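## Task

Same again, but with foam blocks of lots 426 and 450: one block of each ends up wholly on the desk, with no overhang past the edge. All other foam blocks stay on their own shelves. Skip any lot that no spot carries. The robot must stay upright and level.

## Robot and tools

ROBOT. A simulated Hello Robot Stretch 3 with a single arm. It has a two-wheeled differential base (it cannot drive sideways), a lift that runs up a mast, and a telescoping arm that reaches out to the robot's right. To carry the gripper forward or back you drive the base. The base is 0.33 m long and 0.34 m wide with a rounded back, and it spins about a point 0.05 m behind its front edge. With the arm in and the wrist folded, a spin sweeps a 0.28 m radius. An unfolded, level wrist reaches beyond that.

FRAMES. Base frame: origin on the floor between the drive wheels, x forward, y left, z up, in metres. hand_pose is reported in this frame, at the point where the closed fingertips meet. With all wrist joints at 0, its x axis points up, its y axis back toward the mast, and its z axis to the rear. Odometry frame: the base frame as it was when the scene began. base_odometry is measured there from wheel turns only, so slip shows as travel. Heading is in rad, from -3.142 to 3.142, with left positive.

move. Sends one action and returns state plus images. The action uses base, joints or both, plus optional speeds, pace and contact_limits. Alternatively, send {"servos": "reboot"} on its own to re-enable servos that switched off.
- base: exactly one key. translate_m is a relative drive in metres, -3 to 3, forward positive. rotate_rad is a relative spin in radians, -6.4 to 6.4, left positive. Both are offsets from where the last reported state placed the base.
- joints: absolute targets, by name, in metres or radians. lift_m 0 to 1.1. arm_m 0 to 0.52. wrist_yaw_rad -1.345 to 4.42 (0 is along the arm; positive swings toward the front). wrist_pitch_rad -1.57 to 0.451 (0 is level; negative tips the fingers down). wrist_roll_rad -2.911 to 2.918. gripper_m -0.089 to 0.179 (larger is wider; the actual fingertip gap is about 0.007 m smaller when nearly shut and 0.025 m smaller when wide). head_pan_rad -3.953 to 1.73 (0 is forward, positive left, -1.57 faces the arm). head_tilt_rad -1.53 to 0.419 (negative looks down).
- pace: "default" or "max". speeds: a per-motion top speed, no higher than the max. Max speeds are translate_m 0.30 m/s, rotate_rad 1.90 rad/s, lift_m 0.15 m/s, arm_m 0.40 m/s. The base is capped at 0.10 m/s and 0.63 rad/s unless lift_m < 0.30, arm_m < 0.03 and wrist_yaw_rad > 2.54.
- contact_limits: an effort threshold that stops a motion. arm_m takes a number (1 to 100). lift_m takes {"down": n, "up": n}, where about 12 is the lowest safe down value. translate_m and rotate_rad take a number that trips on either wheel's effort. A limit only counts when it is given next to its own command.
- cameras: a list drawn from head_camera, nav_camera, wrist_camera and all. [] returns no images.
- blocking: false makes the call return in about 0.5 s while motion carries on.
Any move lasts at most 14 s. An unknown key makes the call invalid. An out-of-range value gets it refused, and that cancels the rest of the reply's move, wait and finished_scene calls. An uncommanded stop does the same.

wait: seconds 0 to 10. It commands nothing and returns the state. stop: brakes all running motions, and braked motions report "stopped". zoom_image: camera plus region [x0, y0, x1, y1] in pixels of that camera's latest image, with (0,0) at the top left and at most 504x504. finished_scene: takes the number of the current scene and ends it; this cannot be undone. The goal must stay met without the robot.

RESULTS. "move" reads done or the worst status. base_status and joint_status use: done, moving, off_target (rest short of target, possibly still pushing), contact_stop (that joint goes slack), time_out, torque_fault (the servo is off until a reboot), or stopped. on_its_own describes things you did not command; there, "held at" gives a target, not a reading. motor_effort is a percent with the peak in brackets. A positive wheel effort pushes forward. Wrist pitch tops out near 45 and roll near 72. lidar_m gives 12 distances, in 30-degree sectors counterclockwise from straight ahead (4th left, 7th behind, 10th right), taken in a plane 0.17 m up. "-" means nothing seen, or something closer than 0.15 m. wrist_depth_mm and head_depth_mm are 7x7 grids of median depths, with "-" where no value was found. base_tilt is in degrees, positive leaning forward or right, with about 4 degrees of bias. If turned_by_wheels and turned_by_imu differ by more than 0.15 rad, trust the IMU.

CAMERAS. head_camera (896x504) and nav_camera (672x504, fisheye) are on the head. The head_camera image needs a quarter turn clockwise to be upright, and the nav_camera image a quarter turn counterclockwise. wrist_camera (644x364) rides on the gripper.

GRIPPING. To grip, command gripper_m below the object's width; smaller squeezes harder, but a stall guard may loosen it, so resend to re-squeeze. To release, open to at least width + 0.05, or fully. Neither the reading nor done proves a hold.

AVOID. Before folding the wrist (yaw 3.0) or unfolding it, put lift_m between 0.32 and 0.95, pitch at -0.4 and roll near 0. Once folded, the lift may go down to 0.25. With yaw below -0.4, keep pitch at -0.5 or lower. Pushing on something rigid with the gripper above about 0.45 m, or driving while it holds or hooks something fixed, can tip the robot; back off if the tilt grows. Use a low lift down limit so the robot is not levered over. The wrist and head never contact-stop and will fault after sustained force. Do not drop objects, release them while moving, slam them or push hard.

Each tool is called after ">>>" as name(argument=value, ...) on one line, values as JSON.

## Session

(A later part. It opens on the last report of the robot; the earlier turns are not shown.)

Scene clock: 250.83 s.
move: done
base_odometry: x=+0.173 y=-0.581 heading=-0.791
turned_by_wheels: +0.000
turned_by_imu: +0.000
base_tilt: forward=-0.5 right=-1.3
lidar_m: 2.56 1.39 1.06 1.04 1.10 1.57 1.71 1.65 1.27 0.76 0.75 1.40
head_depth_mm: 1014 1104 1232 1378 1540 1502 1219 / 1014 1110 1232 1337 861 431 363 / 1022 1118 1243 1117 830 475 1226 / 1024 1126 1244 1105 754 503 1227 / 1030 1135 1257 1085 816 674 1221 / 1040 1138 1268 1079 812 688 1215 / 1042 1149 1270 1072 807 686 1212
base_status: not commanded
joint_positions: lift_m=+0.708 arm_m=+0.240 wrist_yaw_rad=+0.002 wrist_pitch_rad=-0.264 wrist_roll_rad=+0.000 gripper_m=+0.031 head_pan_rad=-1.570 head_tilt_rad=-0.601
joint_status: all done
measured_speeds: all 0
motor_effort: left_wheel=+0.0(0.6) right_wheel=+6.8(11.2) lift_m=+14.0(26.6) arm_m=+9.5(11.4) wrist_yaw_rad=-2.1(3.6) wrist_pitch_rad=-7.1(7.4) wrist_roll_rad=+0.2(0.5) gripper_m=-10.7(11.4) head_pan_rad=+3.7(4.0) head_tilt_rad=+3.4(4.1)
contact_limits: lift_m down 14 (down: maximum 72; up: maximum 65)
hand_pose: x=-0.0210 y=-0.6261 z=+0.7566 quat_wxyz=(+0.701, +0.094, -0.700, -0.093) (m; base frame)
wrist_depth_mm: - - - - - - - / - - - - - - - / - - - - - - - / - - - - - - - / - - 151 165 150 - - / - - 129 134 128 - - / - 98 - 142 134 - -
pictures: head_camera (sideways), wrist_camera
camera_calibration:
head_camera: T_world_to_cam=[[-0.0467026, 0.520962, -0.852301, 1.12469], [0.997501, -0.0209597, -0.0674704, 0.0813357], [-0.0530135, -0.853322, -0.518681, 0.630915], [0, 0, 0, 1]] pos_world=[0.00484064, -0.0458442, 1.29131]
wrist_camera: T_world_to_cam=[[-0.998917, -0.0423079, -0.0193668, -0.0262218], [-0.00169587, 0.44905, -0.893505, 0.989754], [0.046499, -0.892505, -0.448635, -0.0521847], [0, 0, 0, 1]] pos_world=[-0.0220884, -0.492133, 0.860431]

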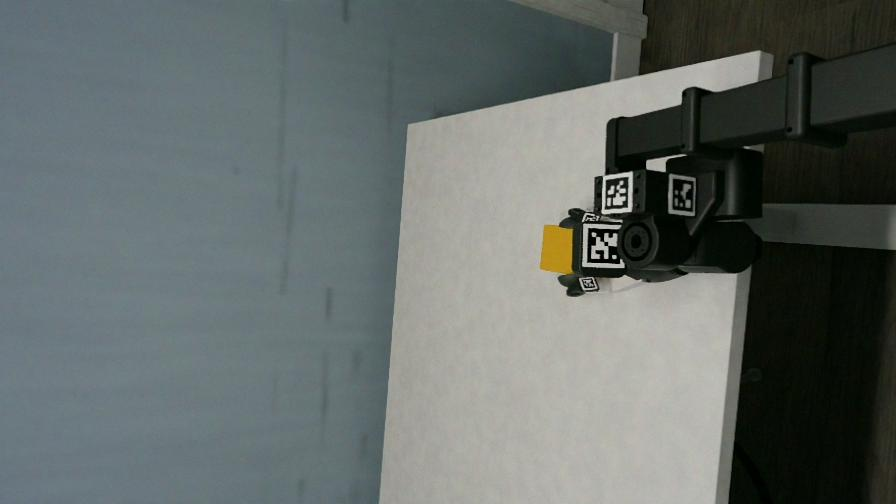

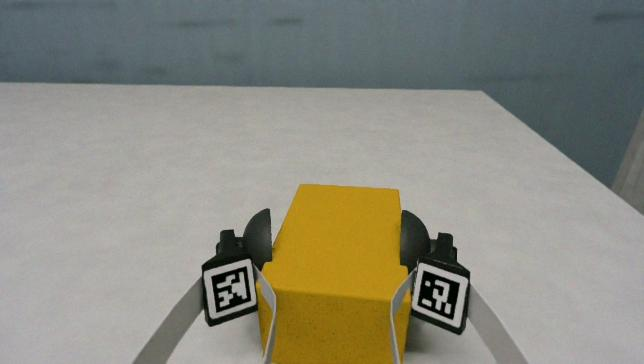

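>>> move(joints={"lift_m":0.715}, cameras=[])

>>> move(joints={"gripper_m":0.179}, cameras=[])

>>> move(joints={"lift_m":0.88}, cameras=["wrist_camera"])

>>> move(joints={"arm_m":0.0,"head_pan_rad":1.0,"head_tilt_rad":-0.2}, cameras=["head_camera","nav_camera"])

Scene clock: 260.10 s.
move: done
base_odometry: x=+0.173 y=-0.581 heading=-0.791
turned_by_wheels: +0.000
turned_by_imu: +0.000
base_tilt: forward=-0.3 right=-1.2
lidar_m: 2.56 1.39 1.06 1.04 1.09 1.57 1.71 1.65 1.27 0.76 0.75 1.40
head_depth_mm: 1008 1103 1221 1365 1556 1495 1228 / 1014 1115 1235 1329 862 424 357 / 1018 1115 1237 1111 831 471 1224 / 1020 1121 1248 1100 741 500 1224 / 1033 1132 1254 1089 817 674 1219 / 1032 1136 1271 1082 810 670 1219 / 1042 1142 1275 1070 809 687 1206
base_status: not commanded
joint_positions: lift_m=+0.715 arm_m=+0.240 wrist_yaw_rad=+0.002 wrist_pitch_rad=-0.284 wrist_roll_rad=+0.000 gripper_m=+0.031 head_pan_rad=-1.570 head_tilt_rad=-0.599
joint_status: all done
measured_speeds: all 0
motor_effort: left_wheel=+0.1(0.7) right_wheel=+6.7(7.5) lift_m=+26.9(27.4) arm_m=+7.4(8.1) wrist_yaw_rad=-2.1(3.2) wrist_pitch_rad=-3.5(7.1) wrist_roll_rad=-0.1(0.2) gripper_m=-10.8(11.1) head_pan_rad=+3.4(3.7) head_tilt_rad=+2.5(4.1)
hand_pose: x=-0.0210 y=-0.6242 z=+0.7589 quat_wxyz=(+0.700, +0.101, -0.699, -0.100) (m; base frame)
wrist_depth_mm: - - - - - - - / - - - - - - - / - - - - - - - / - - - 198 - - - / - - 151 165 151 - - / - - 128 135 128 - - / - - - 146 135 - -
pictures: none
No camera images: "cameras" was empty.

Scene clock: 262.13 s.
move: done
base_odometry: x=+0.173 y=-0.581 heading=-0.791
turned_by_wheels: +0.000
turned_by_imu: +0.000
base_tilt: forward=-0.2 right=-1.3
lidar_m: 2.56 1.39 1.06 1.04 1.09 1.57 1.71 1.64 1.28 0.76 0.75 1.40
head_depth_mm: 1005 1105 1225 1373 1551 1494 1217 / 1012 1116 1230 1332 864 425 357 / 1019 1116 1239 1117 828 473 1225 / 1026 1121 1238 1100 787 500 1223 / 1028 1128 1258 1091 817 673 1226 / 1034 1135 1268 1081 812 671 1215 / 1043 1143 1273 1066 806 686 1215
base_status: not commanded
joint_positions: lift_m=+0.715 arm_m=+0.240 wrist_yaw_rad=+0.002 wrist_pitch_rad=-0.313 wrist_roll_rad=+0.000 gripper_m=+0.179 head_pan_rad=-1.570 head_tilt_rad=-0.599
joint_status: all done
measured_speeds: all 0
motor_effort: left_wheel=-0.1(0.7) right_wheel=+6.9(7.7) lift_m=+23.6(27.3) arm_m=+6.2(7.9) wrist_yaw_rad=-2.4(3.7) wrist_pitch_rad=+1.9(3.5) wrist_roll_rad=-0.1(0.3) gripper_m=+0.5(84.1) head_pan_rad=+3.7(4.0) head_tilt_rad=+2.1(3.5)
hand_pose: x=-0.0211 y=-0.6214 z=+0.7520 quat_wxyz=(+0.699, +0.111, -0.698, -0.110) (m; base frame)
wrist_depth_mm: - - - - - - - / - - - - - - - / - - - - - - - / - - - 184 - - - / - 143 - 153 153 - - / - 126 - 136 131 - - / - - - 147 145 - 105
pictures: none
No camera images: "cameras" was empty.

Scene clock: 264.47 s.
move: done
base_odometry: x=+0.173 y=-0.581 heading=-0.791
turned_by_wheels: +0.000
turned_by_imu: +0.000
base_tilt: forward=-0.2 right=-1.2
lidar_m: 2.56 1.39 1.06 1.04 1.10 1.57 1.71 1.65 1.28 0.76 0.75 1.40
head_depth_mm: 1008 1103 1227 1337 326 - 1190 / 1009 1116 1228 405 383 649 1239 / 1014 1116 1239 385 391 661 1230 / 1024 1117 1243 491 433 675 1224 / 1033 1129 1255 1088 818 674 1227 / 1034 1138 1264 1076 812 672 1213 / 1043 1147 1266 1073 806 685 1208
base_status: not commanded
joint_positions: lift_m=+0.880 arm_m=+0.240 wrist_yaw_rad=+0.002 wrist_pitch_rad=-0.313 wrist_roll_rad=+0.000 gripper_m=+0.179 head_pan_rad=-1.570 head_tilt_rad=-0.599
joint_status: all done
measured_speeds: all 0
motor_effort: left_wheel=+0.2(0.7) right_wheel=+6.7(7.5) lift_m=+29.4(34.6) arm_m=+4.2(6.3) wrist_yaw_rad=-2.2(3.7) wrist_pitch_rad=+2.0(2.1) wrist_roll_rad=+0.3(0.3) gripper_m=+0.5(1.2) head_pan_rad=+3.1(3.9) head_tilt_rad=+0.5(2.1)
hand_pose: x=-0.0211 y=-0.6213 z=+0.9168 quat_wxyz=(+0.699, +0.111, -0.698, -0.110) (m; base frame)
wrist_depth_mm: - - - - - - - / - - - - - - - / - - - - - - - / - - - - - - - / - 143 - - - - - / - 126 - - - - - / - - - - - - 105
pictures: wrist_camera
camera_calibration:
wrist_camera: T_world_to_cam=[[-0.998921, -0.041305, -0.0212203, -0.0206158], [-0.0018929, 0.492808, -0.870136, 1.13641], [0.0463985, -0.869157, -0.492355, 0.0785724], [0, 0, 0, 1]] pos_world=[-0.0220881, -0.492591, 1.02708]

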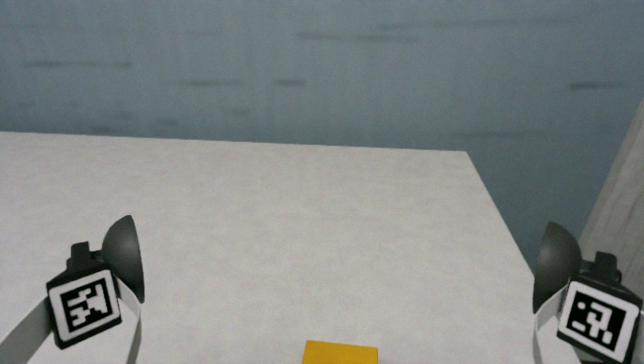

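Scene clock: 267.47 s.
move: done
base_odometry: x=+0.173 y=-0.581 heading=-0.791
turned_by_wheels: +0.000
turned_by_imu: +0.000
base_tilt: forward=-0.3 right=-1.3
lidar_m: 2.56 1.39 1.06 1.04 1.10 1.57 1.71 1.65 1.28 0.76 0.75 1.40
head_depth_mm: 1984 1351 1410 1467 1545 1607 1642 / 1256 1253 1304 1357 1409 1477 1534 / 1144 1167 1217 1256 1296 1353 1405 / 1061 1099 1136 1181 1224 1254 1314 / 998 1028 1057 1097 1131 1175 1214 / 945 976 998 1031 1062 1100 1130 / 900 923 948 975 1001 1037 1062
base_status: not commanded
joint_positions: lift_m=+0.880 arm_m=+0.001 wrist_yaw_rad=+0.002 wrist_pitch_rad=-0.313 wrist_roll_rad=+0.000 gripper_m=+0.179 head_pan_rad=+1.005 head_tilt_rad=-0.199
joint_status: all done
measured_speeds: all 0
motor_effort: left_wheel=+0.3(0.6) right_wheel=+7.0(7.5) lift_m=+24.9(29.6) arm_m=-11.9(13.9) wrist_yaw_rad=-2.1(3.7) wrist_pitch_rad=+2.0(2.1) wrist_roll_rad=+0.0(0.5) gripper_m=+0.6(1.1) head_pan_rad=-2.8(5.7) head_tilt_rad=-3.0(10.8)
hand_pose: x=-0.0211 y=-0.3819 z=+0.9168 quat_wxyz=(+0.699, +0.111, -0.698, -0.110) (m; base frame)
wrist_depth_mm: - - - - - - - / - - - - - - - / - - - - - - - / - - - - - - - / - 142 - 436 - - - / - 126 - - - - - / - - - - - - 105
pictures: head_camera (sideways), nav_camera (sideways)
camera_calibration:
head_camera: T_world_to_cam=[[-0.0389657, -0.147813, -0.988247, 1.30208], [-0.817219, 0.573829, -0.053606, 0.0744053], [0.575008, 0.805526, -0.143155, 0.138325], [0, 0, 0, 1]] pos_world=[0.0320038, 0.0383442, 1.31057]
nav_camera: T_world_to_cam=[[0.0775152, 0.15398, 0.985029, -1.23967], [0.850984, -0.524975, 0.0150976, 0.0253407], [0.51944, 0.837073, -0.171728, 0.173605], [0, 0, 0, 1]] pos_world=[-0.0156491, 0.058867, 1.25054]

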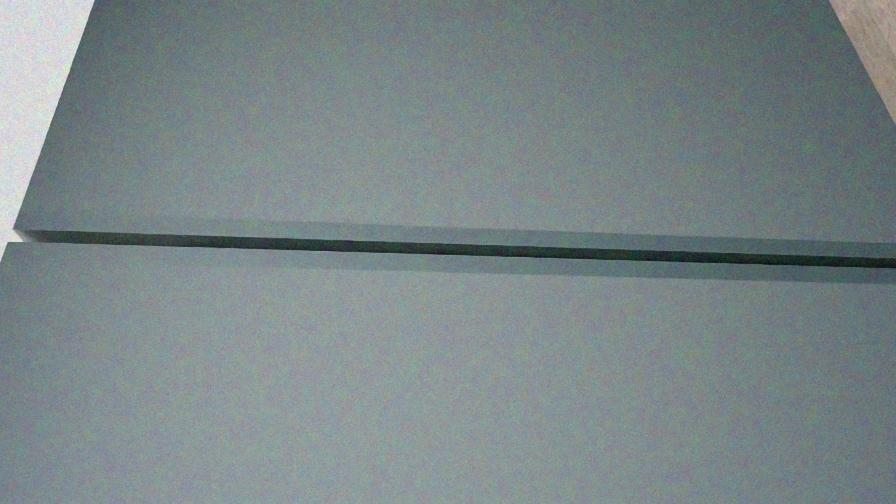

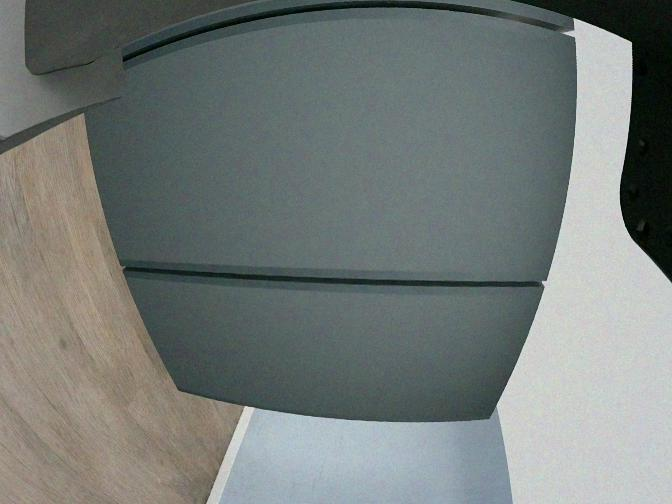

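>>> move(joints={"wrist_pitch_rad":-0.4,"wrist_yaw_rad":3.0,"gripper_m":0.03}, cameras=[])

>>> move(joints={"lift_m":0.28}, pace="max", cameras=[])

>>> move(base={"translate_m":2.0}, joints={"head_pan_rad":1.57,"head_tilt_rad":-0.3}, pace="max", cameras=["nav_camera"])

Scene clock: 280.87 s.
move: done
base_odometry: x=+0.173 y=-0.581 heading=-0.791
turned_by_wheels: +0.000
turned_by_imu: +0.000
base_tilt: forward=-0.3 right=-1.2
lidar_m: 2.56 1.39 1.06 1.04 1.10 1.57 1.71 1.65 1.28 0.76 0.75 1.40
head_depth_mm: 1971 1364 1420 1483 1543 1621 1647 / 1270 1263 1310 1358 1420 1474 1543 / 1153 1176 1218 1260 1313 1362 1423 / 1066 1095 1151 1184 1216 1270 1320 / 1005 1031 1064 1099 1140 1177 1212 / 953 976 1001 1033 1067 1098 1136 / 900 920 951 974 1005 1028 1070
base_status: not commanded
joint_positions: lift_m=+0.880 arm_m=+0.001 wrist_yaw_rad=+2.997 wrist_pitch_rad=-0.412 wrist_roll_rad=+0.000 gripper_m=+0.030 head_pan_rad=+1.000 head_tilt_rad=-0.200
joint_status: all done
measured_speeds: all 0
motor_effort: left_wheel=+0.3(0.8) right_wheel=+7.3(7.4) lift_m=+29.3(30.1) arm_m=-11.8(12.5) wrist_yaw_rad=+1.7(5.4) wrist_pitch_rad=+1.8(4.3) wrist_roll_rad=+0.2(0.4) gripper_m=+0.4(82.4) head_pan_rad=-3.2(3.8) head_tilt_rad=-3.0(3.4)
hand_pose: x=+0.0112 y=+0.0773 z=+0.8941 quat_wxyz=(+0.195, +0.700, +0.094, +0.680) (m; base frame)
wrist_depth_mm: 138 137 - - - - - / - 148 - - - - - / - 161 - - - - - / - 185 - - - - - / - - 205 - - - - / - - 130 147 130 - - / - - 259 - - - -
pictures: none
No camera images: "cameras" was empty.

Scene clock: 285.67 s.
move: done
base_odometry: x=+0.173 y=-0.581 heading=-0.791
turned_by_wheels: +0.000
turned_by_imu: +0.000
base_tilt: forward=-0.2 right=-1.3
lidar_m: 2.56 1.40 1.06 1.04 1.09 1.57 1.71 1.65 1.28 0.76 0.75 1.40
head_depth_mm: 1979 1366 1420 1489 1553 1612 1650 / 1250 1260 1309 1366 1421 1470 1535 / 1153 1180 1222 1266 1308 1361 1415 / 1063 1104 1145 1185 1215 1273 1321 / 1002 1030 1061 1093 1133 1178 1220 / 948 972 1004 1033 1062 1095 1134 / 898 920 946 971 998 1034 1064
base_status: not commanded
joint_positions: lift_m=+0.280 arm_m=+0.001 wrist_yaw_rad=+2.997 wrist_pitch_rad=-0.414 wrist_roll_rad=+0.000 gripper_m=+0.030 head_pan_rad=+1.000 head_tilt_rad=-0.200
joint_status: all done
measured_speeds: all 0
motor_effort: left_wheel=-0.1(0.6) right_wheel=+7.0(7.6) lift_m=+26.0(29.4) arm_m=-11.0(12.6) wrist_yaw_rad=+2.8(3.4) wrist_pitch_rad=+2.1(2.2) wrist_roll_rad=+0.3(0.3) gripper_m=+0.3(0.9) head_pan_rad=-2.3(3.7) head_tilt_rad=-2.8(3.5)
hand_pose: x=+0.0111 y=+0.0770 z=+0.2936 quat_wxyz=(+0.195, +0.700, +0.095, +0.680) (m; base frame)
wrist_depth_mm: 139 137 - - - - - / - 147 - - - - - / 929 161 858 904 889 888 883 / 734 186 657 704 700 694 695 / 604 583 206 574 582 583 577 / 514 509 130 148 130 492 485 / 432 280 258 270 414 431 430
pictures: none
No camera images: "cameras" was empty.

Scene clock: 293.77 s.
move: done
base_odometry: x=+1.579 y=-2.003 heading=-0.791
turned_by_wheels: +0.000
turned_by_imu: +0.001
base_tilt: forward=-0.3 right=-1.2
lidar_m: 0.58 0.62 0.88 1.39 1.15 1.39 3.66 1.22 1.21 1.36 0.78 0.59
head_depth_mm: 1999 1942 1881 1830 1765 1732 1512 / 2067 2140 2256 2352 2465 2025 1551 / 2069 2171 2234 2394 2487 2021 1549 / 2077 2178 2250 2372 2495 2013 1545 / 2081 2184 2292 2398 2512 1983 1531 / 2085 2204 2284 2395 2516 1899 1526 / 1088 1106 1133 1151 1182 1214 1246
base_status: done
joint_positions: lift_m=+0.280 arm_m=+0.001 wrist_yaw_rad=+2.998 wrist_pitch_rad=-0.414 wrist_roll_rad=+0.000 gripper_m=+0.030 head_pan_rad=+1.570 head_tilt_rad=-0.300
joint_status: all done
measured_speeds: all 0
motor_effort: left_wheel=-0.5(13.0) right_wheel=+5.4(13.4) lift_m=+24.0(29.3) arm_m=-10.7(11.9) wrist_yaw_rad=+2.2(3.0) wrist_pitch_rad=+2.1(2.3) wrist_roll_rad=+0.1(0.3) gripper_m=+0.5(1.0) head_pan_rad=-3.1(5.3) head_tilt_rad=+5.0(6.2)
hand_pose: x=+0.0110 y=+0.0770 z=+0.2936 quat_wxyz=(+0.195, +0.700, +0.095, +0.680) (m; base frame)
wrist_depth_mm: - 137 - - - - - / - 147 - - - - - / 894 162 864 910 881 890 - / 735 186 664 712 703 701 675 / 610 575 206 573 586 579 575 / 513 509 130 148 130 495 495 / 438 282 257 269 410 431 430
pictures: nav_camera (sideways)
camera_calibration:
nav_camera: T_world_to_cam=[[-0.0167874, 0.270095, 0.962687, -1.20989], [0.999817, 0.0133933, 0.0136772, 0.02625], [-0.00919939, 0.96274, -0.270271, 0.305096], [0, 0, 0, 1]] pos_world=[-0.0437494, 0.0327074, 1.24685]

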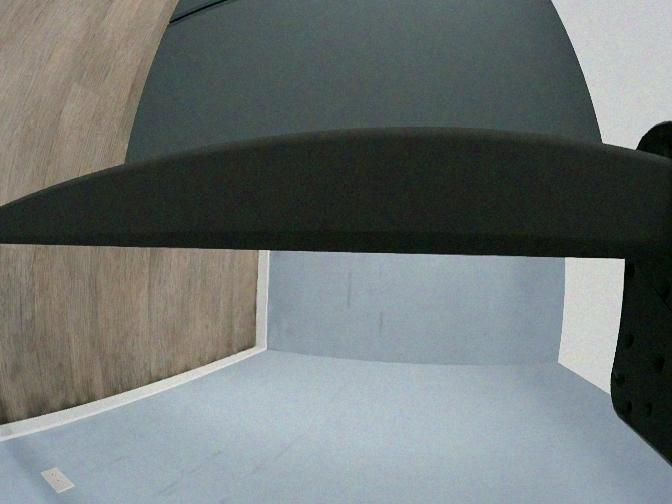

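>>> move(base={"rotate_rad":1.598}, pace="max", cameras=[])

>>> move(base={"translate_m":1.9}, joints={"head_pan_rad":1.2,"head_tilt_rad":-0.25}, pace="max", cameras=["nav_camera","head_camera"])

Scene clock: 301.47 s.
move: done
base_odometry: x=+1.579 y=-2.003 heading=+0.807
turned_by_wheels: +1.598
turned_by_imu: +1.566
base_tilt: forward=-0.3 right=-1.3
lidar_m: 1.34 1.02 1.41 3.66 1.22 1.21 1.37 0.78 0.60 0.59 0.62 0.90
head_depth_mm: 3051 3407 3002 2907 2649 2037 1562 / 3066 3802 3866 3806 2928 2043 1559 / 3076 3662 - - 2912 2031 1553 / 3084 3711 - - 2884 1994 1539 / 3207 3738 - - 2862 1990 1529 / 3162 3839 - - 2833 1981 1527 / 3003 3334 3333 3103 2421 1965 1521
base_status: done
joint_positions: lift_m=+0.280 arm_m=+0.001 wrist_yaw_rad=+2.998 wrist_pitch_rad=-0.414 wrist_roll_rad=+0.000 gripper_m=+0.030 head_pan_rad=+1.570 head_tilt_rad=-0.300
joint_status: not commanded
measured_speeds: all 0
motor_effort: left_wheel=-6.0(15.0) right_wheel=+6.7(14.8) lift_m=+25.4(26.3) arm_m=-12.3(12.9) wrist_yaw_rad=+1.3(3.1) wrist_pitch_rad=+2.1(2.2) wrist_roll_rad=-0.3(0.3) gripper_m=+0.4(0.8) head_pan_rad=-1.9(3.0) head_tilt_rad=+4.7(5.6)
hand_pose: x=+0.0110 y=+0.0770 z=+0.2936 quat_wxyz=(+0.195, +0.700, +0.095, +0.680) (m; base frame)
wrist_depth_mm: - 137 - - - - - / - 147 - - - - - / 876 162 855 906 905 885 865 / 724 186 662 715 700 699 695 / 607 576 205 575 583 581 573 / 510 511 130 148 130 498 490 / 436 281 258 271 412 436 431
pictures: none
No camera images: "cameras" was empty.

Scene clock: 309.23 s.
move: done
base_odometry: x=+2.894 y=-0.632 heading=+0.806
turned_by_wheels: +0.000
turned_by_imu: +0.001
base_tilt: forward=-0.3 right=-1.3
lidar_m: 0.50 0.53 0.77 2.17 1.27 0.59 2.22 0.95 0.73 0.71 0.67 0.51
head_depth_mm: 727 731 741 745 753 763 772 / 870 879 891 900 910 920 934 / 1079 1098 1112 1123 1148 1162 1187 / 1428 1461 1497 1524 1555 1585 1515 / 2108 2193 2250 2330 2397 2054 1622 / 2727 3578 3724 3842 3202 2139 1606 / 2780 3489 3582 3721 3099 2140 1603
base_status: done
joint_positions: lift_m=+0.280 arm_m=+0.001 wrist_yaw_rad=+2.998 wrist_pitch_rad=-0.414 wrist_roll_rad=+0.000 gripper_m=+0.030 head_pan_rad=+1.200 head_tilt_rad=-0.249
joint_status: all done
measured_speeds: all 0
motor_effort: left_wheel=-1.3(13.8) right_wheel=+7.9(13.4) lift_m=+26.9(27.8) arm_m=-4.9(12.0) wrist_yaw_rad=+2.2(3.1) wrist_pitch_rad=+2.0(2.2) wrist_roll_rad=+0.0(0.3) gripper_m=+0.4(0.9) head_pan_rad=+3.4(4.3) head_tilt_rad=+0.2(9.6)
hand_pose: x=+0.0110 y=+0.0770 z=+0.2936 quat_wxyz=(+0.195, +0.700, +0.095, +0.680) (m; base frame)
wrist_depth_mm: - 137 - - - - - / - 148 - - - - - / - 161 874 913 892 838 633 / 682 187 654 719 716 709 573 / 601 577 205 568 583 575 560 / 508 505 130 149 130 496 490 / 436 281 257 270 415 432 431
pictures: head_camera (sideways), nav_camera (sideways)
camera_calibration:
head_camera: T_world_to_cam=[[-0.0274847, -0.198641, -0.979687, 1.29077], [-0.913893, 0.402091, -0.055889, 0.0779619], [0.405025, 0.893792, -0.192588, 0.203782], [0, 0, 0, 1]] pos_world=[0.0241884, 0.0429132, 1.30815]
nav_camera: T_world_to_cam=[[0.064096, 0.211941, 0.975178, -1.22671], [0.936852, -0.34943, 0.0143668, 0.0257776], [0.343802, 0.912677, -0.220955, 0.238747], [0, 0, 0, 1]] pos_world=[-0.0276042, 0.051099, 1.24864]

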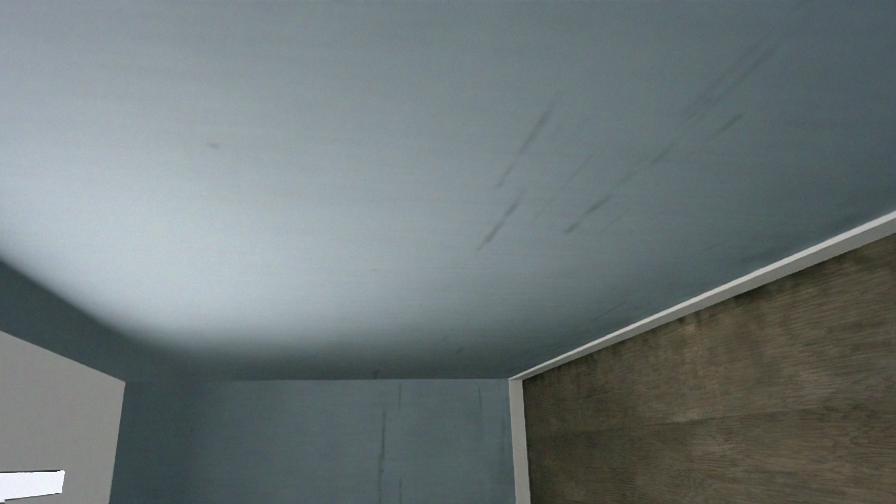

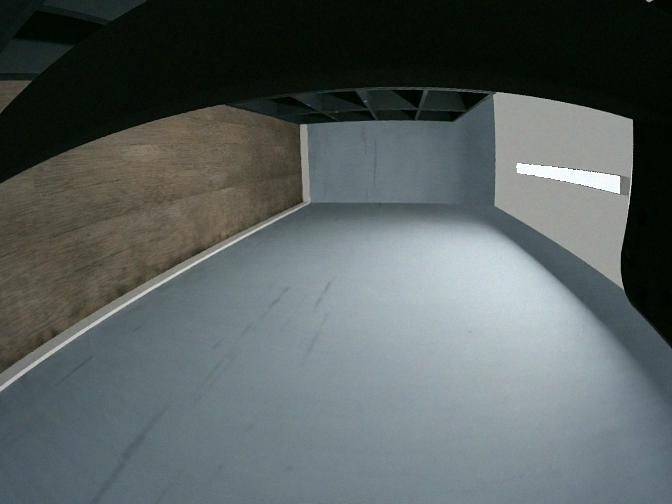

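>>> move(base={"rotate_rad":-1.598}, joints={"head_pan_rad":-2.2,"head_tilt_rad":-0.3}, pace="max", cameras=["nav_camera","head_camera"])

Scene clock: 320.20 s.
move: done
base_odometry: x=+2.894 y=-0.632 heading=-0.791
turned_by_wheels: -1.598
turned_by_imu: -1.568
base_tilt: forward=-0.3 right=-1.3
lidar_m: 0.71 0.67 0.51 0.50 0.53 0.76 2.17 1.28 0.59 2.26 0.95 0.73
head_depth_mm: 1228 946 1336 1309 1362 1226 1339 / 1135 779 1277 1309 901 1216 957 / 1053 663 1180 1194 775 1201 921 / 506 527 560 592 640 1098 859 / 557 582 608 640 672 706 746 / 683 721 761 811 867 927 987 / 2782 2874 3026 3124 2776 1943 1526
base_status: done
joint_positions: lift_m=+0.280 arm_m=+0.001 wrist_yaw_rad=+2.998 wrist_pitch_rad=-0.414 wrist_roll_rad=+0.000 gripper_m=+0.030 head_pan_rad=-2.208 head_tilt_rad=-0.300
joint_status: all done
measured_speeds: translate_m=+0.000 rotate_rad=+0.000 lift_m=+0.000 arm_m=+0.000 wrist_yaw_rad=+0.000 wrist_pitch_rad=+0.000 wrist_roll_rad=+0.000 head_pan_rad=+0.024 head_tilt_rad=+0.000
motor_effort: left_wheel=+4.9(14.7) right_wheel=-8.1(15.4) lift_m=+28.8(29.2) arm_m=-12.5(13.4) wrist_yaw_rad=+0.9(2.7) wrist_pitch_rad=+2.1(2.2) wrist_roll_rad=+0.0(0.3) gripper_m=+0.3(1.0) head_pan_rad=+3.2(5.5) head_tilt_rad=-3.1(5.6)
hand_pose: x=+0.0110 y=+0.0770 z=+0.2936 quat_wxyz=(+0.195, +0.700, +0.095, +0.680) (m; base frame)
wrist_depth_mm: 489 137 500 500 508 512 514 / 529 147 525 537 535 548 - / - 161 169 - - - - / - 178 189 - - 641 673 / 606 576 205 572 577 576 575 / 514 506 129 148 130 496 494 / 439 279 258 271 412 432 428
pictures: head_camera (sideways), nav_camera (sideways)
camera_calibration:
head_camera: T_world_to_cam=[[0.108671, 0.224598, -0.968373, 1.27521], [0.777486, -0.626221, -0.0579918, 0.0703882], [-0.61944, -0.746594, -0.242674, 0.27518], [0, 0, 0, 1]] pos_world=[-0.0228472, -0.0368841, 1.30574]
nav_camera: T_world_to_cam=[[-0.147219, -0.227547, 0.962574, -1.20887], [-0.812182, 0.583244, 0.013658, 0.0373721], [-0.564523, -0.779775, -0.270674, 0.30896], [0, 0, 0, 1]] pos_world=[0.0267993, -0.0559531, 1.24675]

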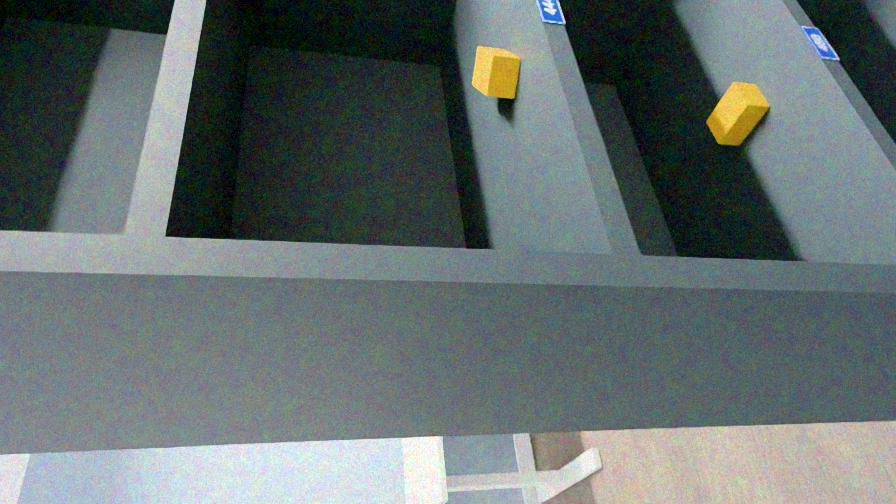

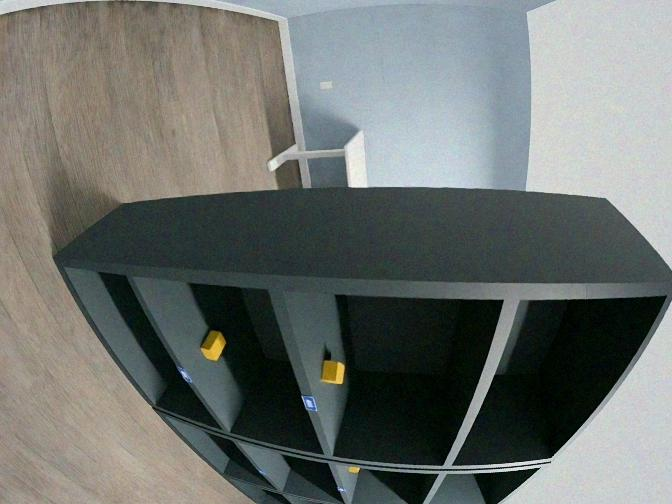

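>>> move(base={"translate_m":-0.6}, joints={"head_pan_rad":-1.9,"head_tilt_rad":-0.4}, pace="max", cameras=["nav_camera","head_camera"])

Scene clock: 331.53 s.
move: done
base_odometry: x=+2.472 y=-0.205 heading=-0.791
turned_by_wheels: +0.000
turned_by_imu: +0.000
base_tilt: forward=-0.1 right=-1.1
lidar_m: 1.31 0.73 0.55 0.54 0.57 0.82 1.59 0.75 0.89 0.79 0.53 1.33
head_depth_mm: 439 901 934 886 637 981 847 / 445 900 967 945 629 1067 844 / 453 873 935 928 590 1057 837 / 462 844 907 921 585 1052 806 / 471 820 876 900 581 1005 827 / 482 795 850 882 576 975 825 / 493 774 821 853 572 961 824
base_status: done
joint_positions: lift_m=+0.280 arm_m=+0.001 wrist_yaw_rad=+2.998 wrist_pitch_rad=-0.414 wrist_roll_rad=+0.000 gripper_m=+0.030 head_pan_rad=-1.899 head_tilt_rad=-0.402
joint_status: all done
measured_speeds: all 0
motor_effort: left_wheel=+1.1(13.6) right_wheel=-9.5(14.1) lift_m=+29.6(29.6) arm_m=-11.7(12.8) wrist_yaw_rad=+2.1(3.7) wrist_pitch_rad=+2.1(2.2) wrist_roll_rad=+0.1(0.3) gripper_m=+0.1(0.9) head_pan_rad=-3.0(4.8) head_tilt_rad=-0.3(4.9)
hand_pose: x=+0.0110 y=+0.0770 z=+0.2936 quat_wxyz=(+0.195, +0.700, +0.095, +0.680) (m; base frame)
wrist_depth_mm: 519 137 527 533 533 538 538 / - 147 - - - - - / - 160 170 - - - - / - 181 190 679 682 678 675 / 608 580 206 570 585 584 576 / 516 508 130 148 130 498 487 / 435 280 257 272 411 433 434
pictures: head_camera (sideways), nav_camera (sideways)
camera_calibration:
head_camera: T_world_to_cam=[[0.066483, 0.338413, -0.938646, 1.23665], [0.932889, -0.354813, -0.0618466, 0.0744294], [-0.353974, -0.871541, -0.339291, 0.39929], [0, 0, 0, 1]] pos_world=[-0.0103126, -0.0440928, 1.30086]
nav_camera: T_world_to_cam=[[-0.102131, -0.352344, 0.930281, -1.16706], [-0.951364, 0.30783, 0.0121447, 0.0401271], [-0.290648, -0.883795, -0.366646, 0.43223], [0, 0, 0, 1]] pos_world=[0.0446091, -0.0415545, 1.24368]

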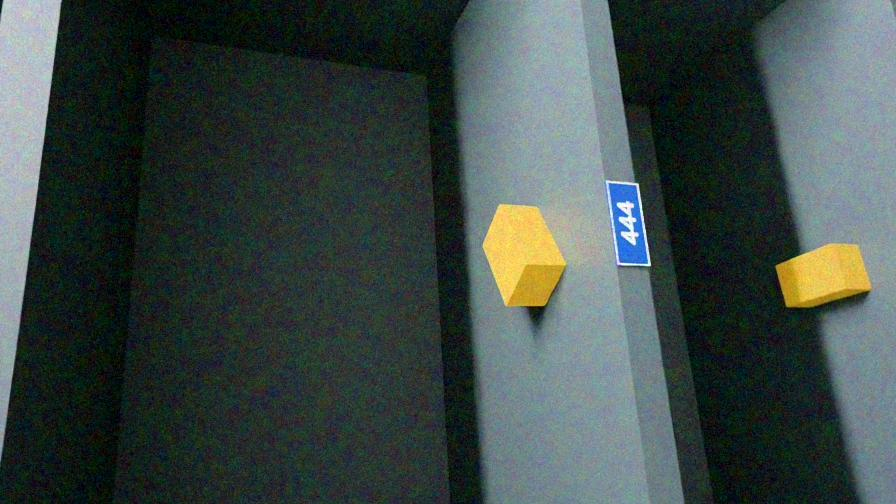

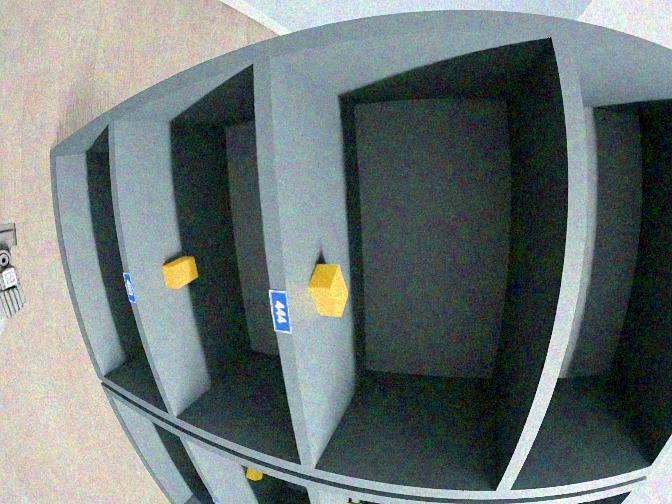

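>>> move(base={"translate_m":-0.25}, joints={"head_pan_rad":-1.9,"head_tilt_rad":-0.65}, pace="max", cameras=["nav_camera","head_camera"])

Scene clock: 337.50 s.
move: done
base_odometry: x=+2.296 y=-0.027 heading=-0.791
turned_by_wheels: +0.000
turned_by_imu: +0.000
base_tilt: forward=-0.3 right=-1.1
lidar_m: 1.55 0.74 0.57 0.55 0.59 0.84 2.25 0.61 0.57 0.90 0.68 0.69
head_depth_mm: 509 528 550 606 708 927 1174 / 613 640 665 605 744 846 1122 / 756 816 769 596 959 868 1108 / 765 850 773 565 1031 841 1134 / 744 824 764 557 1020 834 1105 / 723 800 751 529 1016 828 1066 / 706 778 745 524 1007 804 1045
base_status: done
joint_positions: lift_m=+0.280 arm_m=+0.001 wrist_yaw_rad=+2.998 wrist_pitch_rad=-0.414 wrist_roll_rad=+0.000 gripper_m=+0.030 head_pan_rad=-1.900 head_tilt_rad=-0.650
joint_status: all done
measured_speeds: all 0
motor_effort: left_wheel=+1.2(13.0) right_wheel=-7.5(15.9) lift_m=+24.5(29.8) arm_m=-11.4(12.1) wrist_yaw_rad=+2.2(3.5) wrist_pitch_rad=+2.1(2.2) wrist_roll_rad=-0.2(0.3) gripper_m=+0.2(0.7) head_pan_rad=-2.4(4.8) head_tilt_rad=-5.2(7.3)
hand_pose: x=+0.0110 y=+0.0770 z=+0.2936 quat_wxyz=(+0.195, +0.700, +0.096, +0.680) (m; base frame)
wrist_depth_mm: 520 137 534 544 542 - - / - 147 - - - - - / - 161 170 - - - - / - 182 189 676 681 676 666 / 599 583 206 564 586 584 582 / 515 507 130 149 130 493 494 / 435 281 257 270 412 434 431
pictures: head_camera (sideways), nav_camera (sideways)
camera_calibration:
head_camera: T_world_to_cam=[[0.138085, 0.546986, -0.825675, 1.08879], [0.937877, -0.340141, -0.0684843, 0.0830527], [-0.318306, -0.764925, -0.559974, 0.686279], [0, 0, 0, 1]] pos_world=[-0.00979167, -0.0423503, 1.28897]
nav_camera: T_world_to_cam=[[-0.172815, -0.558193, 0.811514, -1.01173], [-0.951905, 0.30629, 0.00796685, 0.0456732], [-0.253006, -0.771107, -0.584279, 0.715141], [0, 0, 0, 1]] pos_world=[0.049568, -0.027282, 1.23851]

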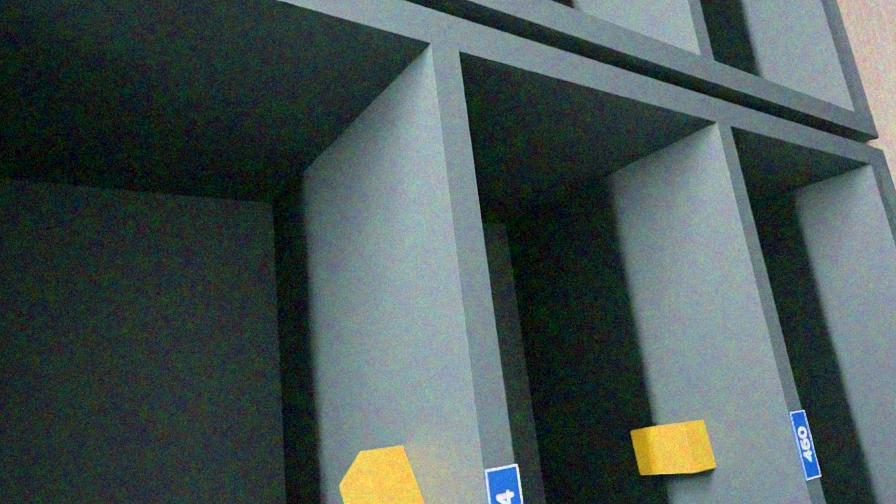

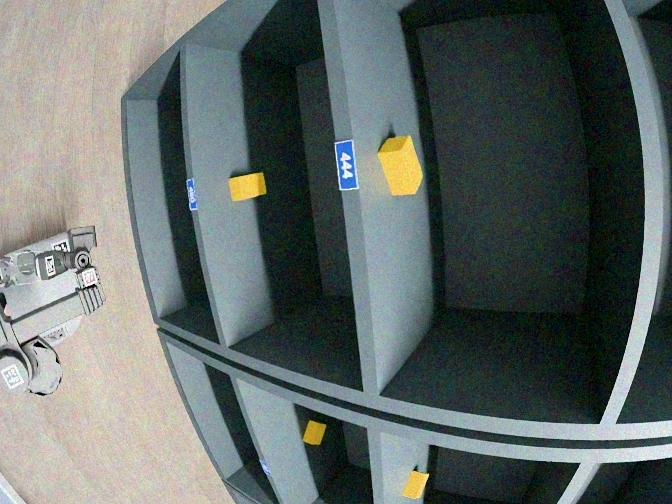

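>>> zoom_image(camera="head_camera", region=[760, 395, 850, 495])

>>> move(joints={"head_pan_rad":-2.5,"head_tilt_rad":-0.5}, cameras=["head_camera"])

Scaled by 5.040 from the camera's 896x504 image, which has a finer 1280x720 frame.

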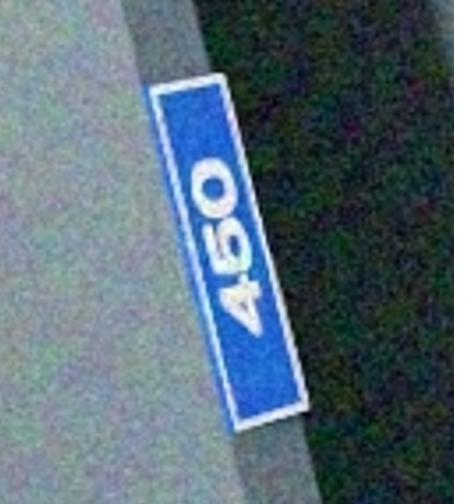

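Scene clock: 342.43 s.
move: done
base_odometry: x=+2.296 y=-0.027 heading=-0.791
turned_by_wheels: +0.000
turned_by_imu: +0.000
base_tilt: forward=-0.2 right=-1.2
lidar_m: 1.55 0.74 0.57 0.55 0.58 0.84 2.25 0.61 0.57 0.91 0.67 0.69
head_depth_mm: 1073 1173 1283 1807 2030 1628 1318 / 1088 1249 1283 1444 1544 1577 1313 / 900 1354 1279 1527 1284 1511 1305 / 936 1296 1244 879 1226 1373 1256 / 796 1148 1111 704 1123 912 1158 / 473 511 545 591 655 734 808 / 449 492 550 610 691 837 762
base_status: not commanded
joint_positions: lift_m=+0.280 arm_m=+0.001 wrist_yaw_rad=+2.998 wrist_pitch_rad=-0.414 wrist_roll_rad=+0.000 gripper_m=+0.030 head_pan_rad=-2.517 head_tilt_rad=-0.502
joint_status: all done
measured_speeds: all 0
motor_effort: left_wheel=+0.9(1.7) right_wheel=-7.8(8.4) lift_m=+28.6(29.1) arm_m=-11.2(11.9) wrist_yaw_rad=+1.2(2.9) wrist_pitch_rad=+2.0(2.2) wrist_roll_rad=-0.1(0.2) gripper_m=+0.3(0.8) head_pan_rad=+0.0(5.7) head_tilt_rad=+3.9(5.7)
hand_pose: x=+0.0110 y=+0.0770 z=+0.2936 quat_wxyz=(+0.195, +0.700, +0.096, +0.680) (m; base frame)
wrist_depth_mm: 524 137 537 542 546 - - / - 147 - - - - - / - 161 170 - - - - / - 182 189 686 681 678 672 / 605 568 204 569 583 580 584 / 515 513 130 149 130 503 492 / 435 280 258 269 414 433 431
pictures: head_camera (sideways)
camera_calibration:
head_camera: T_world_to_cam=[[0.325333, 0.291368, -0.899591, 1.1841], [0.560013, -0.825931, -0.0649842, 0.0808238], [-0.761935, -0.482641, -0.431872, 0.522271], [0, 0, 0, 1]] pos_world=[-0.0325526, -0.0261844, 1.29601]

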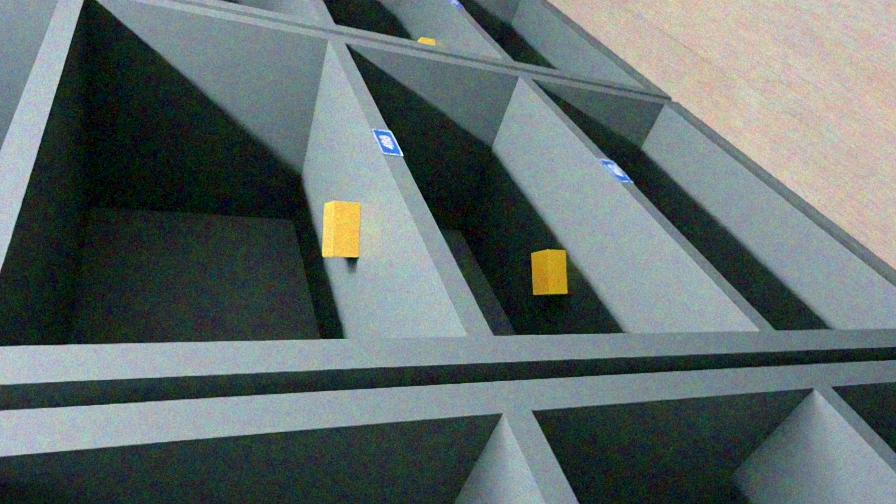

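>>> move(base={"rotate_rad":-0.3}, cameras=[])

>>> move(base={"translate_m":-0.2}, cameras=[])

>>> move(base={"rotate_rad":0.3}, cameras=[])

>>> move(base={"translate_m":0.24}, joints={"lift_m":0.6,"head_pan_rad":-1.57,"head_tilt_rad":-0.6}, cameras=["head_camera"])

Scene clock: 361.50 s.
move: done
base_odometry: x=+2.296 y=-0.027 heading=-1.090
turned_by_wheels: -0.300
turned_by_imu: -0.295
base_tilt: forward=-0.3 right=-1.2
lidar_m: 1.55 1.07 0.63 0.55 0.55 0.65 1.17 1.35 0.57 0.70 0.90 0.67
head_depth_mm: 2572 2755 2948 3042 2112 1636 1327 / 1881 2699 2965 3054 2109 1622 1324 / 1466 2035 2209 2372 2048 1612 1316 / 1135 1235 1312 1476 1656 1571 1308 / 1142 1294 1231 1523 1275 1502 1270 / 989 1343 1205 1456 1201 1040 1221 / 1039 1208 1177 737 1202 878 828
base_status: done
joint_positions: lift_m=+0.280 arm_m=+0.001 wrist_yaw_rad=+2.998 wrist_pitch_rad=-0.414 wrist_roll_rad=+0.000 gripper_m=+0.030 head_pan_rad=-2.500 head_tilt_rad=-0.500
joint_status: not commanded
measured_speeds: all 0
motor_effort: left_wheel=+8.3(12.7) right_wheel=-9.0(13.3) lift_m=+28.5(29.6) arm_m=-11.0(11.4) wrist_yaw_rad=+2.0(3.0) wrist_pitch_rad=+2.1(2.2) wrist_roll_rad=+0.0(0.3) gripper_m=+0.7(0.9) head_pan_rad=+3.5(4.0) head_tilt_rad=+3.8(4.5)
hand_pose: x=+0.0110 y=+0.0770 z=+0.2936 quat_wxyz=(+0.195, +0.700, +0.096, +0.680) (m; base frame)
wrist_depth_mm: 453 137 530 - - - - / 489 148 - - - - - / 530 161 170 - - 805 834 / - 178 189 692 711 698 704 / 583 558 206 570 580 584 579 / 514 509 130 148 130 495 492 / 435 281 258 271 412 429 429
pictures: none
No camera images: "cameras" was empty.

Scene clock: 364.47 s.
move: done
base_odometry: x=+2.204 y=+0.150 heading=-1.090
turned_by_wheels: +0.000
turned_by_imu: +0.000
base_tilt: forward=-0.2 right=-1.2
lidar_m: 1.74 0.98 0.58 0.51 0.51 0.60 1.07 1.19 1.08 0.52 0.95 0.85
head_depth_mm: 2427 2582 2782 2892 2112 1640 1324 / 2408 2648 2858 3032 2119 1628 1318 / 1721 1894 2071 2292 2083 1617 1309 / 1067 1910 1416 1657 1880 1596 1313 / 980 1091 1152 1308 1368 1507 1302 / 997 1140 1198 1378 1217 1400 1231 / 1034 1199 1192 843 1204 963 1187
base_status: done
joint_positions: lift_m=+0.280 arm_m=+0.001 wrist_yaw_rad=+2.998 wrist_pitch_rad=-0.414 wrist_roll_rad=+0.000 gripper_m=+0.030 head_pan_rad=-2.500 head_tilt_rad=-0.500
joint_status: not commanded
measured_speeds: all 0
motor_effort: left_wheel=-1.0(11.0) right_wheel=-11.6(12.9) lift_m=+25.3(28.6) arm_m=-11.5(12.6) wrist_yaw_rad=+1.7(2.6) wrist_pitch_rad=+2.1(2.2) wrist_roll_rad=+0.3(0.3) gripper_m=+0.3(1.1) head_pan_rad=+3.1(4.2) head_tilt_rad=+3.1(4.5)
hand_pose: x=+0.0110 y=+0.0770 z=+0.2936 quat_wxyz=(+0.195, +0.700, +0.096, +0.680) (m; base frame)
wrist_depth_mm: 418 137 494 531 - - - / 455 147 526 - - - - / 489 161 169 - - - 835 / 529 183 188 664 684 700 691 / 550 563 205 573 582 585 576 / 513 512 130 148 130 494 492 / 432 281 258 270 413 434 431
pictures: none
No camera images: "cameras" was empty.

Scene clock: 366.03 s.
move: done
base_odometry: x=+2.204 y=+0.150 heading=-0.790
turned_by_wheels: +0.300
turned_by_imu: +0.295
base_tilt: forward=-0.4 right=-1.2
lidar_m: 1.60 0.68 0.52 0.51 0.54 0.77 2.07 1.19 0.52 0.73 0.92 0.85
head_depth_mm: 993 1802 1739 1995 2061 1623 1331 / 985 1066 1139 1266 1503 1581 1317 / 894 1156 1182 1339 1354 1522 1310 / 913 1257 1257 1441 1235 1426 1265 / 949 1184 1213 809 1222 1008 1217 / 972 1068 1098 742 1213 942 1154 / 890 964 1003 692 1146 904 762
base_status: done
joint_positions: lift_m=+0.280 arm_m=+0.001 wrist_yaw_rad=+2.998 wrist_pitch_rad=-0.414 wrist_roll_rad=+0.000 gripper_m=+0.030 head_pan_rad=-2.500 head_tilt_rad=-0.500
joint_status: not commanded
measured_speeds: all 0
motor_effort: left_wheel=-8.9(13.0) right_wheel=+8.7(12.4) lift_m=+23.8(25.4) arm_m=-12.4(12.8) wrist_yaw_rad=+2.4(2.6) wrist_pitch_rad=+2.1(2.2) wrist_roll_rad=+0.1(0.4) gripper_m=+0.1(0.7) head_pan_rad=+3.5(3.9) head_tilt_rad=+2.5(3.4)
hand_pose: x=+0.0110 y=+0.0770 z=+0.2936 quat_wxyz=(+0.195, +0.700, +0.096, +0.680) (m; base frame)
wrist_depth_mm: 494 137 500 509 513 515 525 / 538 147 526 540 550 - - / - 161 170 - - - - / - 178 188 - - 671 661 / 604 576 205 570 588 584 582 / 509 507 130 149 130 493 494 / 437 281 258 270 414 430 432
pictures: none
No camera images: "cameras" was empty.

Scene clock: 369.77 s.
move: done
base_odometry: x=+2.372 y=-0.021 heading=-0.791
turned_by_wheels: +0.000
turned_by_imu: +0.000
base_tilt: forward=-0.2 right=-1.2
lidar_m: 1.51 0.66 0.51 0.49 0.52 0.75 2.31 0.69 0.64 0.97 0.69 1.54
head_depth_mm: 772 848 897 603 1070 889 1017 / 776 853 902 600 1099 880 1144 / 783 856 899 622 1099 871 1132 / 787 865 884 615 1083 869 1128 / 791 867 873 610 1081 867 1149 / 797 875 863 632 1071 858 1150 / 800 882 850 628 1066 857 1139
base_status: done
joint_positions: lift_m=+0.600 arm_m=+0.001 wrist_yaw_rad=+2.998 wrist_pitch_rad=-0.414 wrist_roll_rad=+0.000 gripper_m=+0.030 head_pan_rad=-1.569 head_tilt_rad=-0.600
joint_status: all done
measured_speeds: all 0
motor_effort: left_wheel=+2.5(8.5) right_wheel=+8.1(11.9) lift_m=+27.8(32.5) arm_m=-11.2(12.7) wrist_yaw_rad=+1.4(2.6) wrist_pitch_rad=+2.1(2.3) wrist_roll_rad=+0.1(0.3) gripper_m=+0.4(1.1) head_pan_rad=-3.0(5.9) head_tilt_rad=-5.2(8.2)
hand_pose: x=+0.0110 y=+0.0770 z=+0.6136 quat_wxyz=(+0.195, +0.700, +0.096, +0.680) (m; base frame)
wrist_depth_mm: 485 136 485 495 499 504 514 / 519 147 519 532 533 537 537 / - 161 169 - - - - / - 178 187 - - - - / - - 202 148 153 - - / - - 130 146 127 836 829 / 788 801 262 781 732 764 760
pictures: head_camera (sideways)
camera_calibration:
head_camera: T_world_to_cam=[[-0.0470072, 0.520027, -0.852856, 1.12537], [0.997508, -0.0205281, -0.067497, 0.0813895], [-0.0526077, -0.853903, -0.517766, 0.629701], [0, 0, 0, 1]] pos_world=[0.00484087, -0.0458483, 1.29131]

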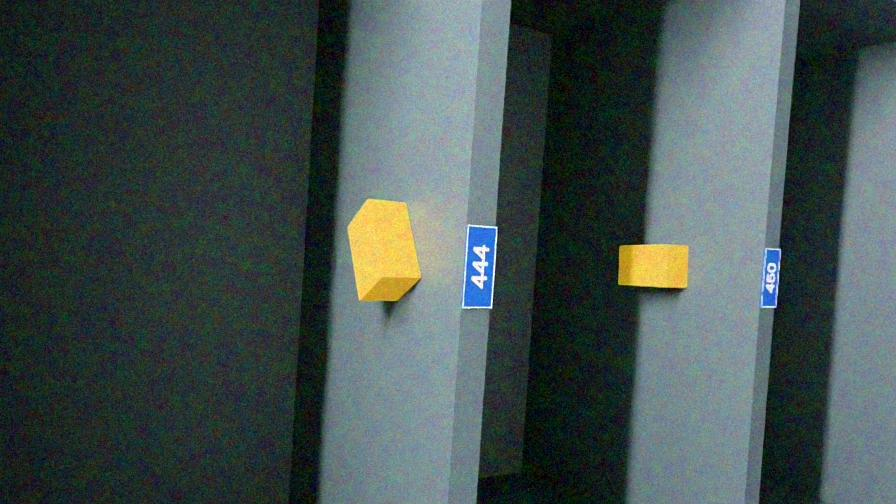

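>>> move(joints={"wrist_yaw_rad":0.0,"gripper_m":0.179}, cameras=["wrist_camera"])

>>> zoom_image(camera="wrist_camera", region=[200, 0, 500, 364])

Scene clock: 376.87 s.
move: done
base_odometry: x=+2.372 y=-0.021 heading=-0.791
turned_by_wheels: +0.000
turned_by_imu: +0.000
base_tilt: forward=-0.3 right=-1.1
lidar_m: 1.51 0.66 0.50 0.49 0.52 0.75 2.31 0.69 0.64 0.97 0.68 1.54
head_depth_mm: 774 848 895 602 1072 881 1016 / 781 854 905 599 1104 881 1143 / 782 857 901 624 1096 874 1135 / 787 865 882 616 1087 868 1134 / 789 868 877 610 1080 865 1157 / 793 875 860 631 1075 859 1147 / 798 882 847 629 1063 856 1141
base_status: not commanded
joint_positions: lift_m=+0.600 arm_m=+0.001 wrist_yaw_rad=+0.003 wrist_pitch_rad=-0.414 wrist_roll_rad=+0.000 gripper_m=+0.179 head_pan_rad=-1.570 head_tilt_rad=-0.600
joint_status: all done
measured_speeds: all 0
motor_effort: left_wheel=+2.2(2.9) right_wheel=+8.1(8.9) lift_m=+23.5(24.3) arm_m=-9.6(11.3) wrist_yaw_rad=-3.2(5.8) wrist_pitch_rad=+2.1(2.2) wrist_roll_rad=+0.0(0.3) gripper_m=+0.4(83.1) head_pan_rad=-3.4(3.8) head_tilt_rad=-5.3(6.0)
hand_pose: x=-0.0208 y=-0.3704 z=+0.6136 quat_wxyz=(+0.693, +0.147, -0.691, -0.145) (m; base frame)
wrist_depth_mm: - - - - - - 609 / - - - - - - 553 / - - - - - - - / - - - - 327 329 325 / - 146 - - - 322 316 / - 140 - - - - - / - 666 - - - - 105
pictures: wrist_camera
camera_calibration:
wrist_camera: T_world_to_cam=[[-0.998887, -0.0399349, -0.0250856, -0.0136211], [-0.00259741, 0.577702, -0.816244, 0.747286], [0.0470886, -0.81527, -0.577163, 0.21924], [0, 0, 0, 1]] pos_world=[-0.0219887, -0.253513, 0.736163]

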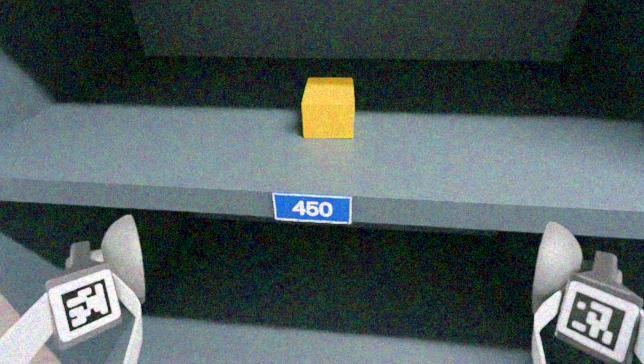

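Scaled by 1.385.

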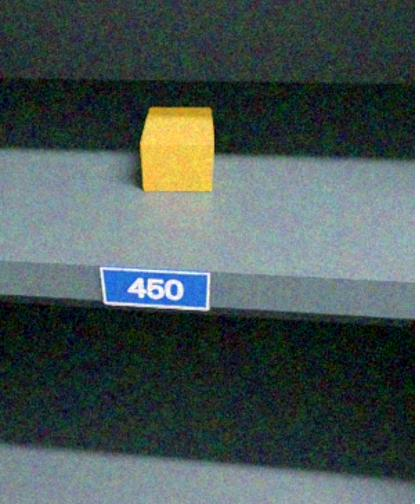

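>>> move(base={"translate_m":0.015}, joints={"lift_m":0.54,"wrist_pitch_rad":-0.3}, cameras=["wrist_camera"])

>>> move(joints={"arm_m":0.275}, contact_limits={"arm_m":30}, cameras=["wrist_camera"])

Scene clock: 386.90 s.
move: done
base_odometry: x=+2.383 y=-0.031 heading=-0.791
turned_by_wheels: +0.000
turned_by_imu: +0.000
base_tilt: forward=-0.3 right=-1.2
lidar_m: 1.49 0.66 0.50 0.49 0.52 0.74 2.33 0.69 0.65 0.97 0.68 1.53
head_depth_mm: 775 848 898 604 1075 883 1051 / 780 855 904 600 1109 879 1143 / 783 860 898 622 1099 875 1145 / 787 863 886 617 1089 873 1125 / 790 870 871 609 1079 866 1150 / 795 875 860 632 1071 858 1149 / 801 883 849 627 1050 856 1128
base_status: done
joint_positions: lift_m=+0.540 arm_m=+0.001 wrist_yaw_rad=+0.003 wrist_pitch_rad=-0.322 wrist_roll_rad=+0.000 gripper_m=+0.179 head_pan_rad=-1.570 head_tilt_rad=-0.600
joint_status: all done
measured_speeds: all 0
motor_effort: left_wheel=+2.8(7.9) right_wheel=+6.8(11.0) lift_m=+25.2(25.7) arm_m=-8.4(10.0) wrist_yaw_rad=-2.8(3.8) wrist_pitch_rad=+3.5(5.1) wrist_roll_rad=+0.0(0.3) gripper_m=+0.3(0.9) head_pan_rad=-3.1(3.7) head_tilt_rad=-4.8(5.9)
hand_pose: x=-0.0209 y=-0.3810 z=+0.5748 quat_wxyz=(+0.699, +0.114, -0.697, -0.113) (m; base frame)
wrist_depth_mm: - - - - - - 610 / - - - - - - - / - - - - - - - / - 328 322 319 303 299 298 / - 143 - - - 302 293 / - 140 - - - - - / - - - - - - 105
pictures: wrist_camera
camera_calibration:
wrist_camera: T_world_to_cam=[[-0.998888, -0.0419307, -0.0215621, -0.0177899], [-0.00229831, 0.500066, -0.865984, 0.720842], [0.0470938, -0.864971, -0.499606, 0.124761], [0, 0, 0, 1]] pos_world=[-0.0219888, -0.2533, 0.686185]

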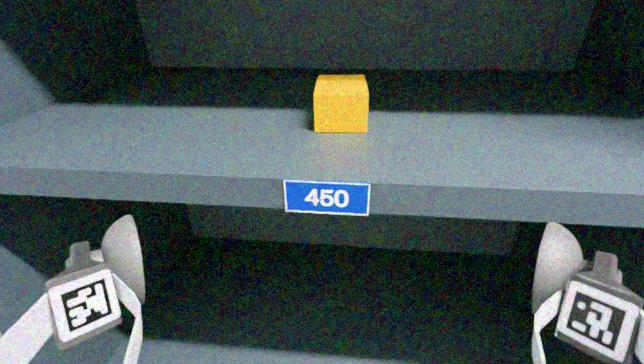

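Scene clock: 390.13 s.
move: done
base_odometry: x=+2.383 y=-0.031 heading=-0.791
turned_by_wheels: +0.000
turned_by_imu: +0.000
base_tilt: forward=-0.3 right=-1.3
lidar_m: 1.49 0.66 0.50 0.49 0.52 0.75 2.33 0.69 0.65 0.97 0.68 1.53
head_depth_mm: 772 849 898 604 1076 886 1058 / 779 853 906 601 1105 879 1118 / 782 856 897 622 1100 619 589 / 787 863 883 616 1085 696 1078 / 790 866 873 610 1082 865 1148 / 796 874 858 634 1071 859 1146 / 800 882 849 627 1048 857 1131
base_status: not commanded
joint_positions: lift_m=+0.540 arm_m=+0.275 wrist_yaw_rad=+0.003 wrist_pitch_rad=-0.322 wrist_roll_rad=+0.000 gripper_m=+0.179 head_pan_rad=-1.570 head_tilt_rad=-0.600
joint_status: all done
measured_speeds: all 0
motor_effort: left_wheel=+3.2(3.3) right_wheel=+6.9(8.0) lift_m=+26.0(29.5) arm_m=+12.0(15.0) wrist_yaw_rad=-1.9(4.2) wrist_pitch_rad=+3.5(3.7) wrist_roll_rad=+0.1(0.3) gripper_m=+0.5(1.2) head_pan_rad=-2.5(3.6) head_tilt_rad=-5.2(5.8)
contact_limits: arm_m 30 (drawing in: default 31, maximum 55; extending or still: default 39, maximum 69)
hand_pose: x=-0.0209 y=-0.6554 z=+0.5748 quat_wxyz=(+0.699, +0.114, -0.697, -0.113) (m; base frame)
wrist_depth_mm: - - - - 393 386 380 / - - - - - - 397 / - - - - - - - / 306 305 303 - 298 297 297 / 243 231 241 161 229 237 236 / - 187 200 147 185 196 195 / 162 170 170 160 161 164 107
pictures: wrist_camera
camera_calibration:
wrist_camera: T_world_to_cam=[[-0.998888, -0.0419319, -0.0215559, -0.0293005], [-0.0022978, 0.499948, -0.866052, 0.858044], [0.047092, -0.86504, -0.499489, -0.112705], [0, 0, 0, 1]] pos_world=[-0.0219888, -0.5277, 0.686185]

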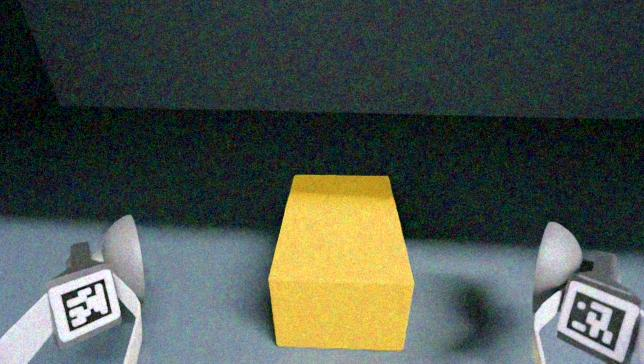

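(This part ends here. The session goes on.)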